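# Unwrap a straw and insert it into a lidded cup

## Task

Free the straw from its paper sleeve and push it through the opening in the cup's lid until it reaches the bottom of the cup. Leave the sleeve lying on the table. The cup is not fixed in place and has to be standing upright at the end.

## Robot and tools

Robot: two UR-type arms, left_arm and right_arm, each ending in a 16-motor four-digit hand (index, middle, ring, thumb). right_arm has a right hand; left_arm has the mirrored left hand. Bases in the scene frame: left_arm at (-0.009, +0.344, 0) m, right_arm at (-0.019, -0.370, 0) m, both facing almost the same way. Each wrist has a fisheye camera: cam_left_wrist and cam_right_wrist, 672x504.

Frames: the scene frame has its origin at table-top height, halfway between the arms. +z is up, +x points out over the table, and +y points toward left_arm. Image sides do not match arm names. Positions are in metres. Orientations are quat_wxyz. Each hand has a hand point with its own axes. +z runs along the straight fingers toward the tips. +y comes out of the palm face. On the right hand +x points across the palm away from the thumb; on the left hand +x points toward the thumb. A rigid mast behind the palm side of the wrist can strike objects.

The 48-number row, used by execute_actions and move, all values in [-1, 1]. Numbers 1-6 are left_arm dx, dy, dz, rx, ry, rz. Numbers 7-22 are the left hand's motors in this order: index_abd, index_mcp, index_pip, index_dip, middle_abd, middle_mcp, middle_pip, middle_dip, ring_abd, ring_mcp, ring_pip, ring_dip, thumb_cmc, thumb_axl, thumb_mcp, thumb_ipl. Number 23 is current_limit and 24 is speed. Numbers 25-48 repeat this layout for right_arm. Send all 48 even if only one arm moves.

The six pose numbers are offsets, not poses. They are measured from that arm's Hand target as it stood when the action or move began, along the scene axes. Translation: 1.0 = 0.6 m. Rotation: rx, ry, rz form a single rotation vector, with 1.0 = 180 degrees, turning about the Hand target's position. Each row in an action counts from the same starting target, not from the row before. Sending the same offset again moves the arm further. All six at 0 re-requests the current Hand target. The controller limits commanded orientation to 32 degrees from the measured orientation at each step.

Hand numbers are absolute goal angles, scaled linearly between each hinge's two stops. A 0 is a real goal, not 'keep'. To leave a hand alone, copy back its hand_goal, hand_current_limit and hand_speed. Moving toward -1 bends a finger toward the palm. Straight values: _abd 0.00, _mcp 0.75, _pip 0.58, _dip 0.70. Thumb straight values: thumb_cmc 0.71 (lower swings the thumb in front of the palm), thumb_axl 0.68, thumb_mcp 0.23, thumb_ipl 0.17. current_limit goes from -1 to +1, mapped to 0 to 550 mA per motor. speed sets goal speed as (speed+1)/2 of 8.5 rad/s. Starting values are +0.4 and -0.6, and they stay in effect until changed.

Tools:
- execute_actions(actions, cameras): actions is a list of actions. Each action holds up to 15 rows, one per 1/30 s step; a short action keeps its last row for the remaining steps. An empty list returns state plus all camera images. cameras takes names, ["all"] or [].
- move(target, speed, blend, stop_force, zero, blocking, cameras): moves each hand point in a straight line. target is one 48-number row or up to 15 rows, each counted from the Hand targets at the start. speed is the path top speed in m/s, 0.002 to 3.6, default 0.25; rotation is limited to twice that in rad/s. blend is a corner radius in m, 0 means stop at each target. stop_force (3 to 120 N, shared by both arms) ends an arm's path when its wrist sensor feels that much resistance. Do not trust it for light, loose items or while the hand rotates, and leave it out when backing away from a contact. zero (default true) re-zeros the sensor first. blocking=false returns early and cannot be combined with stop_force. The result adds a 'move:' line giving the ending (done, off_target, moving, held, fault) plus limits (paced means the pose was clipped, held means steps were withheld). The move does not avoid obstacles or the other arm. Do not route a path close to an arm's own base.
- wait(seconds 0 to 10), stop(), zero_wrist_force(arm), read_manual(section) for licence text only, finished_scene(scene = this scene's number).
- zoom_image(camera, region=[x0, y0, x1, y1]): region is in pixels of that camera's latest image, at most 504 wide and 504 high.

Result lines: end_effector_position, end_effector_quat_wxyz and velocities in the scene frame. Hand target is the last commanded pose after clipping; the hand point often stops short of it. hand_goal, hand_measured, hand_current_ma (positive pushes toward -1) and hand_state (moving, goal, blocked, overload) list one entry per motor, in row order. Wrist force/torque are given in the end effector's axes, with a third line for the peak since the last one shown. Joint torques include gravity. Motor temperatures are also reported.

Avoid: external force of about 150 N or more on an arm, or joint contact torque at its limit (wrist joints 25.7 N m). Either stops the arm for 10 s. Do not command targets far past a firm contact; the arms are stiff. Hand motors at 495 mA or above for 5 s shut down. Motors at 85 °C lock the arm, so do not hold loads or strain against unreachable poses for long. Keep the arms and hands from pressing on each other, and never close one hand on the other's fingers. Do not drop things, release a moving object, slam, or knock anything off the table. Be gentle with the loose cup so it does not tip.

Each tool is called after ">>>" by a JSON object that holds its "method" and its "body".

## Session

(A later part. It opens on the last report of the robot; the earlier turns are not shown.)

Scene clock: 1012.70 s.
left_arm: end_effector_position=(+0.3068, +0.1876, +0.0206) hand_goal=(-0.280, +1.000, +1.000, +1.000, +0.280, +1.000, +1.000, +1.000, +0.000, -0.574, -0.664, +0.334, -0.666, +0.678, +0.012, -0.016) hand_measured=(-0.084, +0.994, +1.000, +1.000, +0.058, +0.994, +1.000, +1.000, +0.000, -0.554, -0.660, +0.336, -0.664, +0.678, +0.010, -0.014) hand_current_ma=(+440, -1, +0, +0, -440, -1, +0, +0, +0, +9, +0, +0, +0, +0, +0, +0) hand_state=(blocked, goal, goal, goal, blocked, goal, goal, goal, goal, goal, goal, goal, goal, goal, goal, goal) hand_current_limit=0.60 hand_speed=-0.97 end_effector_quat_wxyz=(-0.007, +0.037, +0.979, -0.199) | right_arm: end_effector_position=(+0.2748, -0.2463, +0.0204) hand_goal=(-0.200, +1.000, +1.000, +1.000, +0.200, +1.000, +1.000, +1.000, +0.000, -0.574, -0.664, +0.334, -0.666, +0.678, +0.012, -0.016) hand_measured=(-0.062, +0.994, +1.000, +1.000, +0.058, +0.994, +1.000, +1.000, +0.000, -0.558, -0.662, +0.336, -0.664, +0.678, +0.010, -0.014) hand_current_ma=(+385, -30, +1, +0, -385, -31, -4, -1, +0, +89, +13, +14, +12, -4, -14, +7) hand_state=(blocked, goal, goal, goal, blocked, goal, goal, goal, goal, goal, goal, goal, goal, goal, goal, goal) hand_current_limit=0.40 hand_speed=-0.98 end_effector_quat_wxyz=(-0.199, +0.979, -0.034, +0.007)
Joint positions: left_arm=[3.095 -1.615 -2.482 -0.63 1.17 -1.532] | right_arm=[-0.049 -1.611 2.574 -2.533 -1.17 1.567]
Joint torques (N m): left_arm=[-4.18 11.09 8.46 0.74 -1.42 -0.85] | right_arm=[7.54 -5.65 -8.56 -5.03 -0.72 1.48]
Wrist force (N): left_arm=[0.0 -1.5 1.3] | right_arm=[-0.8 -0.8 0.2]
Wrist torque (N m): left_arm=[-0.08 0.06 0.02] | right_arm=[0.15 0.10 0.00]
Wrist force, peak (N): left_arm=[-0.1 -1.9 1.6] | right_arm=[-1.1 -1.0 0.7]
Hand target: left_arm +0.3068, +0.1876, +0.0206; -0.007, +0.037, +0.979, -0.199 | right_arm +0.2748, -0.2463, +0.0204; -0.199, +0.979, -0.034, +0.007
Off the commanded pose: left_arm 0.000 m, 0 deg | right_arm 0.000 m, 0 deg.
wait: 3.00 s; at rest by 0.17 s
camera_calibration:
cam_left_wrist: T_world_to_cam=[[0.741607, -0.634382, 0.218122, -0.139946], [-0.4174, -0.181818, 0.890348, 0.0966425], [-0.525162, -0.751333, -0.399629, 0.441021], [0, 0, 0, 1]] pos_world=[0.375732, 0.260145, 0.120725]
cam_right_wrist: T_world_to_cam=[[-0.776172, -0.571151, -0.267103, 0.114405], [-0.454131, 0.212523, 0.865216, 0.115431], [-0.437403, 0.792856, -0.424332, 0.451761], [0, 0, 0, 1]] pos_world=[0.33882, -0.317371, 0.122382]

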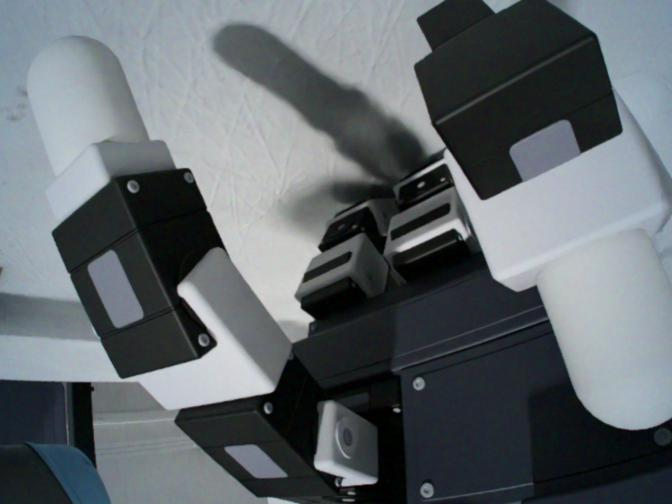

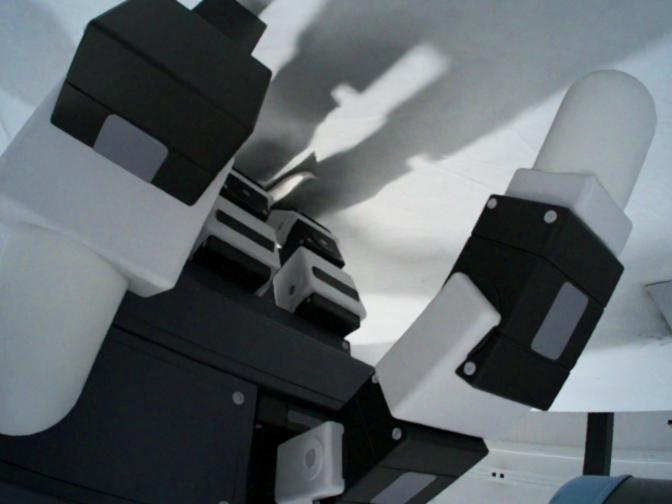

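>>> {"method": "execute_actions", "body": {"actions": [[[0,0,0,0,0,0,-0.35,1,1,1,0.35,1,1,1,0,-0.574,-0.664,0.334,-0.666,0.678,0.012,-0.016,0.78,-0.9,0,0,0,0,0,0,-0.45,1,1,1,0.45,1,1,1,0,-0.574,-0.664,0.334,-0.666,0.678,0.012,-0.016,1.0,-0.85],[0,0,0,0,0,0,-0.35,1,1,1,0.35,1,1,1,0,-0.574,-0.664,0.334,-0.666,0.678,0.012,-0.016,0.78,-0.9,0,0,0,0,0,0,-0.45,1,1,1,0.45,1,1,1,0,-0.574,-0.664,0.334,-0.666,0.678,0.012,-0.016,1.0,-0.85],[0,0,0,0,0,0,-0.35,1,1,1,0.35,1,1,1,0,-0.574,-0.664,0.334,-0.666,0.678,0.012,-0.016,0.78,-0.9,0,0,0,0,0,0,-0.45,1,1,1,0.45,1,1,1,0,-0.574,-0.664,0.334,-0.666,0.678,0.012,-0.016,1.0,-0.85],[0,0,0,0,0,0,-0.35,1,1,1,0.35,1,1,1,0,-0.574,-0.664,0.334,-0.666,0.678,0.012,-0.016,0.78,-0.9,0,0,0,0,0,0,-0.45,1,1,1,0.45,1,1,1,0,-0.574,-0.664,0.334,-0.666,0.678,0.012,-0.016,1.0,-0.85],[0,0,0,0,0,0,-0.35,1,1,1,0.35,1,1,1,0,-0.574,-0.664,0.334,-0.666,0.678,0.012,-0.016,0.78,-0.9,0,0,0,0,0,0,-0.45,1,1,1,0.45,1,1,1,0,-0.574,-0.664,0.334,-0.666,0.678,0.012,-0.016,1.0,-0.85],[0,0,0,0,0,0,-0.35,1,1,1,0.35,1,1,1,0,-0.574,-0.664,0.334,-0.666,0.678,0.012,-0.016,0.78,-0.9,-0.00004,-0.0005,0,0,0,0,-0.45,1,1,1,0.45,1,1,1,0,-0.574,-0.664,0.334,-0.666,0.678,0.012,-0.016,1.0,-0.85],[0,0,0,0,0,0,-0.35,1,1,1,0.35,1,1,1,0,-0.574,-0.664,0.334,-0.666,0.678,0.012,-0.016,0.78,-0.9,-0.00008,-0.001,0,0,0,0,-0.45,1,1,1,0.45,1,1,1,0,-0.574,-0.664,0.334,-0.666,0.678,0.012,-0.016,1.0,-0.85],[0,0,0,0,0,0,-0.35,1,1,1,0.35,1,1,1,0,-0.574,-0.664,0.334,-0.666,0.678,0.012,-0.016,0.78,-0.9,-0.00012,-0.0015,0,0,0,0,-0.45,1,1,1,0.45,1,1,1,0,-0.574,-0.664,0.334,-0.666,0.678,0.012,-0.016,1.0,-0.85],[0,0,0,0,0,0,-0.35,1,1,1,0.35,1,1,1,0,-0.574,-0.664,0.334,-0.666,0.678,0.012,-0.016,0.78,-0.9,-0.00016,-0.002,0,0,0,0,-0.45,1,1,1,0.45,1,1,1,0,-0.574,-0.664,0.334,-0.666,0.678,0.012,-0.016,1.0,-0.85],[0,0,0,0,0,0,-0.35,1,1,1,0.35,1,1,1,0,-0.574,-0.664,0.334,-0.666,0.678,0.012,-0.016,0.78,-0.9,-0.0002,-0.0025,0,0,0,0,-0.45,1,1,1,0.45,1,1,1,0,-0.574,-0.664,0.334,-0.666,0.678,0.012,-0.016,1.0,-0.85],[0,0,0,0,0,0,-0.35,1,1,1,0.35,1,1,1,0,-0.574,-0.664,0.334,-0.666,0.678,0.012,-0.016,0.78,-0.9,-0.00024,-0.003,0,0,0,0,-0.45,1,1,1,0.45,1,1,1,0,-0.574,-0.664,0.334,-0.666,0.678,0.012,-0.016,1.0,-0.85],[0,0,0,0,0,0,-0.35,1,1,1,0.35,1,1,1,0,-0.574,-0.664,0.334,-0.666,0.678,0.012,-0.016,0.78,-0.9,-0.00028,-0.0035,0,0,0,0,-0.45,1,1,1,0.45,1,1,1,0,-0.574,-0.664,0.334,-0.666,0.678,0.012,-0.016,1.0,-0.85],[0,0,0,0,0,0,-0.35,1,1,1,0.35,1,1,1,0,-0.574,-0.664,0.334,-0.666,0.678,0.012,-0.016,0.78,-0.9,-0.00032,-0.004,0,0,0,0,-0.45,1,1,1,0.45,1,1,1,0,-0.574,-0.664,0.334,-0.666,0.678,0.012,-0.016,1.0,-0.85],[0,0,0,0,0,0,-0.35,1,1,1,0.35,1,1,1,0,-0.574,-0.664,0.334,-0.666,0.678,0.012,-0.016,0.78,-0.9,-0.00036,-0.0045,0,0,0,0,-0.45,1,1,1,0.45,1,1,1,0,-0.574,-0.664,0.334,-0.666,0.678,0.012,-0.016,1.0,-0.85],[0,0,0,0,0,0,-0.35,1,1,1,0.35,1,1,1,0,-0.574,-0.664,0.334,-0.666,0.678,0.012,-0.016,0.78,-0.9,-0.0004,-0.005,0,0,0,0,-0.45,1,1,1,0.45,1,1,1,0,-0.574,-0.664,0.334,-0.666,0.678,0.012,-0.016,1.0,-0.85]],[[0,0,0,0,0,0,-0.35,1,1,1,0.35,1,1,1,0,-0.574,-0.664,0.334,-0.666,0.678,0.012,-0.016,0.78,-0.9,-0.0001,-0.0011,0,0,0,0,-0.45,1,1,1,0.45,1,1,1,0,-0.574,-0.664,0.334,-0.666,0.678,0.012,-0.016,1.0,-0.85],[0,0,0,0,0,0,-0.35,1,1,1,0.35,1,1,1,0,-0.574,-0.664,0.334,-0.666,0.678,0.012,-0.016,0.78,-0.9,-0.0002,-0.0022,0,0,0,0,-0.45,1,1,1,0.45,1,1,1,0,-0.574,-0.664,0.334,-0.666,0.678,0.012,-0.016,1.0,-0.85],[0,0,0,0,0,0,-0.35,1,1,1,0.35,1,1,1,0,-0.574,-0.664,0.334,-0.666,0.678,0.012,-0.016,0.78,-0.9,-0.0003,-0.0033,0,0,0,0,-0.45,1,1,1,0.45,1,1,1,0,-0.574,-0.664,0.334,-0.666,0.678,0.012,-0.016,1.0,-0.85],[0,0,0,0,0,0,-0.35,1,1,1,0.35,1,1,1,0,-0.574,-0.664,0.334,-0.666,0.678,0.012,-0.016,0.78,-0.9,-0.0004,-0.0044,0,0,0,0,-0.45,1,1,1,0.45,1,1,1,0,-0.574,-0.664,0.334,-0.666,0.678,0.012,-0.016,1.0,-0.85],[0,0,0,0,0,0,-0.35,1,1,1,0.35,1,1,1,0,-0.574,-0.664,0.334,-0.666,0.678,0.012,-0.016,0.78,-0.9,-0.0005,-0.0055,0,0,0,0,-0.45,1,1,1,0.45,1,1,1,0,-0.574,-0.664,0.334,-0.666,0.678,0.012,-0.016,1.0,-0.85],[0,0,0,0,0,0,-0.35,1,1,1,0.35,1,1,1,0,-0.574,-0.664,0.334,-0.666,0.678,0.012,-0.016,0.78,-0.9,-0.0006,-0.0066,0,0,0,0,-0.45,1,1,1,0.45,1,1,1,0,-0.574,-0.664,0.334,-0.666,0.678,0.012,-0.016,1.0,-0.85],[0,0,0,0,0,0,-0.35,1,1,1,0.35,1,1,1,0,-0.574,-0.664,0.334,-0.666,0.678,0.012,-0.016,0.78,-0.9,-0.0007,-0.0077,0,0,0,0,-0.45,1,1,1,0.45,1,1,1,0,-0.574,-0.664,0.334,-0.666,0.678,0.012,-0.016,1.0,-0.85],[0,0,0,0,0,0,-0.35,1,1,1,0.35,1,1,1,0,-0.574,-0.664,0.334,-0.666,0.678,0.012,-0.016,0.78,-0.9,-0.0008,-0.0088,0,0,0,0,-0.45,1,1,1,0.45,1,1,1,0,-0.574,-0.664,0.334,-0.666,0.678,0.012,-0.016,1.0,-0.85],[0,0,0,0,0,0,-0.35,1,1,1,0.35,1,1,1,0,-0.574,-0.664,0.334,-0.666,0.678,0.012,-0.016,0.78,-0.9,-0.0009,-0.0099,0,0,0,0,-0.45,1,1,1,0.45,1,1,1,0,-0.574,-0.664,0.334,-0.666,0.678,0.012,-0.016,1.0,-0.85],[0,0,0,0,0,0,-0.35,1,1,1,0.35,1,1,1,0,-0.574,-0.664,0.334,-0.666,0.678,0.012,-0.016,0.78,-0.9,-0.001,-0.011,0,0,0,0,-0.45,1,1,1,0.45,1,1,1,0,-0.574,-0.664,0.334,-0.666,0.678,0.012,-0.016,1.0,-0.85]],[[0,0,0,0,0,0,-0.35,1,1,1,0.35,1,1,1,0,-0.574,-0.664,0.334,-0.666,0.678,0.012,-0.016,0.78,-0.9,0,0,0,0,0,0,-0.35,1,1,1,0.35,1,1,1,0,-0.574,-0.664,0.334,-0.666,0.678,0.012,-0.016,0.78,-0.9]]], "cameras": ["all"]}}

Scene clock: 1059.97 s.
left_arm: end_effector_position=(+0.3068, +0.1876, +0.0206) hand_goal=(-0.350, +1.000, +1.000, +1.000, +0.350, +1.000, +1.000, +1.000, +0.000, -0.574, -0.664, +0.334, -0.666, +0.678, +0.012, -0.016) hand_measured=(-0.086, +1.000, +1.000, +1.000, +0.058, +1.000, +1.000, +1.000, +0.000, -0.554, -0.660, +0.336, -0.664, +0.678, +0.010, -0.014) hand_current_ma=(+490, +0, +0, +0, -489, +0, +0, +0, +0, +9, +0, +0, +0, +0, +0, +0) hand_state=(blocked, goal, goal, goal, blocked, goal, goal, goal, goal, goal, goal, goal, goal, goal, goal, goal) hand_current_limit=0.78 hand_speed=-0.90 end_effector_quat_wxyz=(-0.007, +0.037, +0.979, -0.199) | right_arm: end_effector_position=(+0.2739, -0.2559, +0.0204) hand_goal=(-0.350, +1.000, +1.000, +1.000, +0.350, +1.000, +1.000, +1.000, +0.000, -0.574, -0.664, +0.334, -0.666, +0.678, +0.012, -0.016) hand_measured=(-0.066, +1.000, +1.000, +1.000, +0.058, +1.000, +1.000, +1.000, +0.000, -0.558, -0.662, +0.336, -0.664, +0.678, +0.010, -0.014) hand_current_ma=(+490, +0, +1, +0, -489, -1, -1, -1, +0, +89, +13, +14, +12, -4, -14, +7) hand_state=(blocked, goal, goal, goal, blocked, goal, goal, goal, goal, goal, goal, goal, goal, goal, goal, goal) hand_current_limit=0.78 hand_speed=-0.90 end_effector_quat_wxyz=(-0.199, +0.979, -0.034, +0.007)
Joint positions: left_arm=[3.095 -1.615 -2.482 -0.63 1.17 -1.532] | right_arm=[-0.081 -1.626 2.582 -2.512 -1.17 1.533]
Joint torques (N m): left_arm=[-3.44 10.82 7.5 0.56 1.18 -0.77] | right_arm=[-11.38 -18.19 -6.2 0.28 0.39 -1.86]
Wrist force (N): left_arm=[0.2 -3.8 2.3] | right_arm=[-0.6 -3.0 1.2]
Wrist torque (N m): left_arm=[-0.11 0.05 0.04] | right_arm=[0.11 0.08 0.12]
Wrist force, peak (N): left_arm=[-0.1 -3.9 2.6] | right_arm=[-0.8 -3.1 1.5]
Hand target: left_arm +0.3068, +0.1876, +0.0206; -0.007, +0.037, +0.979, -0.199 | right_arm +0.2739, -0.2559, +0.0204; -0.199, +0.979, -0.034, +0.007
Off the commanded pose: left_arm 0.000 m, 0 deg | right_arm 0.000 m, 0 deg.
Step readings (end_effector_position of left_arm | right_arm):
0: (+0.3068, +0.1876, +0.0206) | (+0.2748, -0.2463, +0.0204)
1: (+0.3068, +0.1876, +0.0206) | (+0.2748, -0.2463, +0.0204)
2: (+0.3068, +0.1876, +0.0206) | (+0.2748, -0.2463, +0.0204)
4: (+0.3068, +0.1876, +0.0206) | (+0.2748, -0.2463, +0.0204)
8: (+0.3068, +0.1876, +0.0206) | (+0.2748, -0.2464, +0.0204)
15: (+0.3068, +0.1876, +0.0206) | (+0.2746, -0.2479, +0.0204)
16: (+0.3068, +0.1876, +0.0206) | (+0.2746, -0.2482, +0.0204)
17: (+0.3068, +0.1876, +0.0206) | (+0.2746, -0.2485, +0.0204)
19: (+0.3068, +0.1876, +0.0206) | (+0.2745, -0.2493, +0.0204)
23: (+0.3068, +0.1876, +0.0206) | (+0.2743, -0.2515, +0.0204)
30: (+0.3068, +0.1876, +0.0206) | (+0.2740, -0.2550, +0.0204)
31: (+0.3068, +0.1876, +0.0206) | (+0.2740, -0.2552, +0.0204)
32: (+0.3068, +0.1876, +0.0206) | (+0.2740, -0.2554, +0.0204)
34: (+0.3068, +0.1876, +0.0206) | (+0.2739, -0.2556, +0.0204)
38: (+0.3068, +0.1876, +0.0206) | (+0.2739, -0.2558, +0.0204)
45: (+0.3068, +0.1876, +0.0206) | (+0.2739, -0.2559, +0.0204)
camera_calibration:
cam_left_wrist: T_world_to_cam=[[0.741607, -0.634382, 0.218122, -0.139946], [-0.4174, -0.181818, 0.890348, 0.0966425], [-0.525162, -0.751333, -0.399629, 0.441021], [0, 0, 0, 1]] pos_world=[0.375732, 0.260145, 0.120725]
cam_right_wrist: T_world_to_cam=[[-0.776161, -0.571172, -0.267091, 0.108288], [-0.454168, 0.212591, 0.86518, 0.117147], [-0.437385, 0.792823, -0.424413, 0.459015], [0, 0, 0, 1]] pos_world=[0.33802, -0.326971, 0.122382]

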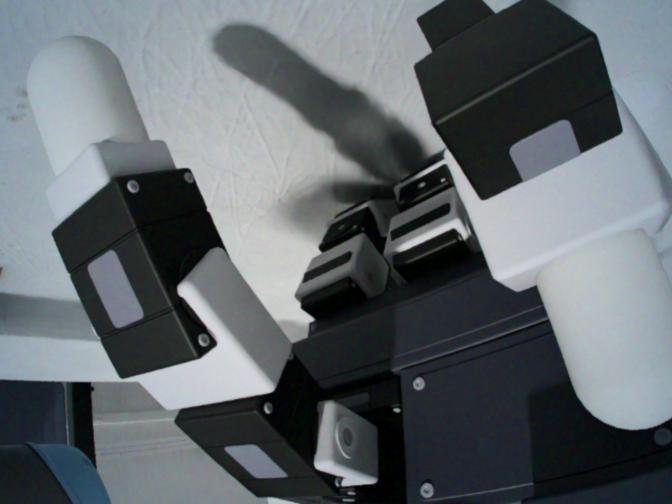

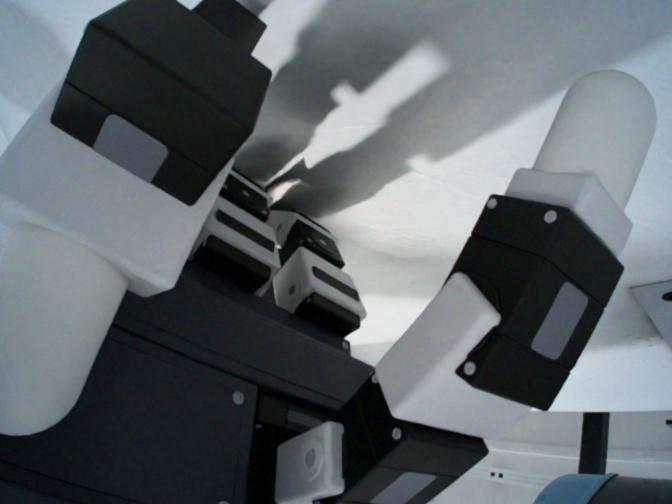

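>>> {"method": "zoom_image", "body": {"camera": "cam_right_wrist", "region": [230, 110, 370, 215]}}

Scaled by 3.600 from the camera's 672x504 image, which has a finer 960x720 frame.

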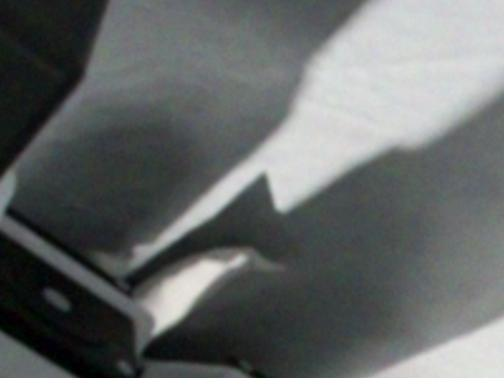

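>>> {"method": "execute_actions", "body": {"actions": [[[0,0,0,0,0,0,-0.35,1,1,1,0.35,1,1,1,0,-0.574,-0.664,0.334,-0.666,0.678,0.012,-0.016,0.6,-0.97,0,0,0,0,0,0,-0.04,1,1,1,0.04,1,1,1,0,-0.574,-0.664,0.334,-0.666,0.678,0.012,-0.016,0.4,-0.98]],[[0,0,0,0,0,0,-0.35,1,1,1,0.35,1,1,1,0,-0.574,-0.664,0.334,-0.666,0.678,0.012,-0.016,0.6,-0.97,0,0,0,0,0,0,0.12,1,1,1,-0.12,1,1,1,0,-0.574,-0.664,0.334,-0.666,0.678,0.012,-0.016,0.4,-0.97]]], "cameras": []}}

>>> {"method": "move", "body": {"target": [[0,0,0,0,0,0,-0.35,1,1,1,0.35,1,1,1,0,-0.574,-0.664,0.334,-0.666,0.678,0.012,-0.016,0.6,-0.97,0,0,0.04,0,0,0,0.12,1,1,1,-0.12,1,1,1,0,-0.574,-0.664,0.334,-0.666,0.678,0.012,-0.016,0.4,-0.97],[0,0,0,0,0,0,-0.35,1,1,1,0.35,1,1,1,0,-0.574,-0.664,0.334,-0.666,0.678,0.012,-0.016,0.6,-0.97,-0.03417,0.06083,0.04,0,0,0,0.12,1,1,1,-0.12,1,1,1,0,-0.574,-0.664,0.334,-0.666,0.678,0.012,-0.016,0.4,-0.97]], "speed": [0.03,0.05], "cameras": ["cam_right_wrist"]}}

Scene clock: 1212.40 s.
left_arm: end_effector_position=(+0.3068, +0.1876, +0.0206) hand_goal=(-0.350, +1.000, +1.000, +1.000, +0.350, +1.000, +1.000, +1.000, +0.000, -0.574, -0.664, +0.334, -0.666, +0.678, +0.012, -0.016) hand_measured=(-0.086, +0.994, +1.000, +1.000, +0.058, +0.994, +1.000, +1.000, +0.000, -0.554, -0.660, +0.336, -0.664, +0.678, +0.010, -0.014) hand_current_ma=(+440, -1, +0, +0, -440, -1, +0, +0, +0, +9, +0, +0, +0, +0, +0, +0) hand_state=(blocked, goal, goal, goal, blocked, goal, goal, goal, goal, goal, goal, goal, goal, goal, goal, goal) hand_current_limit=0.60 hand_speed=-0.97 end_effector_quat_wxyz=(-0.007, +0.037, +0.979, -0.199) | right_arm: end_effector_position=(+0.2739, -0.2559, +0.0204) hand_goal=(+0.120, +1.000, +1.000, +1.000, -0.120, +1.000, +1.000, +1.000, +0.000, -0.574, -0.664, +0.334, -0.666, +0.678, +0.012, -0.016) hand_measured=(+0.112, +0.994, +1.000, +1.000, -0.108, +0.994, +1.000, +1.000, +0.000, -0.558, -0.662, +0.336, -0.664, +0.678, +0.010, -0.014) hand_current_ma=(-38, -29, +1, +0, +49, -28, -1, -1, +0, +89, +13, +14, +12, -4, -14, +7) hand_state=(goal, goal, goal, goal, goal, goal, goal, goal, goal, goal, goal, goal, goal, goal, goal, goal) hand_current_limit=0.40 hand_speed=-0.97 end_effector_quat_wxyz=(-0.199, +0.979, -0.034, +0.007)
Joint positions: left_arm=[3.095 -1.615 -2.482 -0.63 1.17 -1.532] | right_arm=[-0.081 -1.626 2.582 -2.512 -1.17 1.533]
Joint torques (N m): left_arm=[-4.38 10.54 8.87 0.66 -1.2 -0.8] | right_arm=[-7.2 -17.86 -6.65 0.13 0.6 -1.42]
Wrist force (N): left_arm=[0.0 -0.3 1.1] | right_arm=[-1.1 0.1 -0.8]
Wrist torque (N m): left_arm=[-0.06 0.07 0.01] | right_arm=[0.27 0.12 0.07]
Wrist force, peak (N): left_arm=[0.2 -4.0 2.4] | right_arm=[-0.6 -3.2 1.4]
Hand target: left_arm +0.3068, +0.1876, +0.0206; -0.007, +0.037, +0.979, -0.199 | right_arm +0.2739, -0.2559, +0.0204; -0.199, +0.979, -0.034, +0.007
Off the commanded pose: left_arm 0.000 m, 0 deg | right_arm 0.000 m, 0 deg.
Step readings (end_effector_position of left_arm | right_arm):
0: (+0.3068, +0.1876, +0.0206) | (+0.2739, -0.2559, +0.0204)
1: (+0.3068, +0.1876, +0.0206) | (+0.2739, -0.2559, +0.0204)
2: (+0.3068, +0.1876, +0.0206) | (+0.2739, -0.2559, +0.0204)
4: (+0.3068, +0.1876, +0.0206) | (+0.2739, -0.2559, +0.0204)
8: (+0.3068, +0.1876, +0.0206) | (+0.2739, -0.2559, +0.0204)
15: (+0.3068, +0.1876, +0.0206) | (+0.2739, -0.2559, +0.0204)
16: (+0.3068, +0.1876, +0.0206) | (+0.2739, -0.2559, +0.0204)
17: (+0.3068, +0.1876, +0.0206) | (+0.2739, -0.2559, +0.0204)
19: (+0.3068, +0.1876, +0.0206) | (+0.2739, -0.2559, +0.0204)
23: (+0.3068, +0.1876, +0.0206) | (+0.2739, -0.2559, +0.0204)
30: (+0.3068, +0.1876, +0.0206) | (+0.2739, -0.2559, +0.0204)
No camera images: "cameras" was empty.

Scene clock: 1214.90 s.
left_arm: end_effector_position=(+0.3068, +0.1876, +0.0206) hand_goal=(-0.350, +1.000, +1.000, +1.000, +0.350, +1.000, +1.000, +1.000, +0.000, -0.574, -0.664, +0.334, -0.666, +0.678, +0.012, -0.016) hand_measured=(-0.086, +0.994, +1.000, +1.000, +0.058, +0.994, +1.000, +1.000, +0.000, -0.554, -0.660, +0.336, -0.664, +0.678, +0.010, -0.014) hand_current_ma=(+440, -1, +0, +0, -440, -1, +0, +0, +0, +9, +0, +0, +0, +0, +0, +0) hand_state=(blocked, goal, goal, goal, blocked, goal, goal, goal, goal, goal, goal, goal, goal, goal, goal, goal) hand_current_limit=0.60 hand_speed=-0.97 end_effector_quat_wxyz=(-0.007, +0.037, +0.979, -0.199) | right_arm: end_effector_position=(+0.2535, -0.2195, +0.0444) hand_goal=(+0.120, +1.000, +1.000, +1.000, -0.120, +1.000, +1.000, +1.000, +0.000, -0.574, -0.664, +0.334, -0.666, +0.678, +0.012, -0.016) hand_measured=(+0.116, +0.994, +1.000, +1.000, -0.116, +0.994, +1.000, +1.000, +0.000, -0.558, -0.662, +0.336, -0.664, +0.678, +0.010, -0.014) hand_current_ma=(-18, -30, +1, +0, +18, -32, -1, -1, +0, +89, +13, +14, +12, -4, -14, +7) hand_state=(goal, goal, goal, goal, goal, goal, goal, goal, goal, goal, goal, goal, goal, goal, goal, goal) hand_current_limit=0.40 hand_speed=-0.97 end_effector_quat_wxyz=(-0.199, +0.979, -0.034, +0.007)
Joint positions: left_arm=[3.095 -1.615 -2.482 -0.63 1.17 -1.532] | right_arm=[0.038 -1.709 2.572 -2.47 -1.171 1.662]
Joint torques (N m): left_arm=[-3.89 11.66 8.85 0.64 -1.6 -0.63] | right_arm=[7.76 -2.55 -7.23 -5.73 -0.68 1.43]
Wrist force (N): left_arm=[0.0 -0.7 1.2] | right_arm=[-1.0 0.0 0.0]
Wrist torque (N m): left_arm=[-0.13 0.07 0.02] | right_arm=[0.09 0.12 -0.03]
Wrist force, peak (N): left_arm=[0.0 -0.5 1.5] | right_arm=[-1.1 -0.3 -0.8]
Hand target: left_arm +0.3068, +0.1876, +0.0206; -0.007, +0.037, +0.979, -0.199 | right_arm +0.2534, -0.2194, +0.0444; -0.199, +0.979, -0.034, +0.007
Off the commanded pose: left_arm 0.000 m, 0 deg | right_arm 0.000 m, 0 deg.
move: done
camera_calibration:
cam_right_wrist: T_world_to_cam=[[-0.776182, -0.571146, -0.267084, 0.119591], [-0.454114, 0.212535, 0.865222, 0.0792943], [-0.437403, 0.792856, -0.424332, 0.43138], [0, 0, 0, 1]] pos_world=[0.31752, -0.290571, 0.146382]
Images, in order (width x height): cam_right_wrist 672x504.

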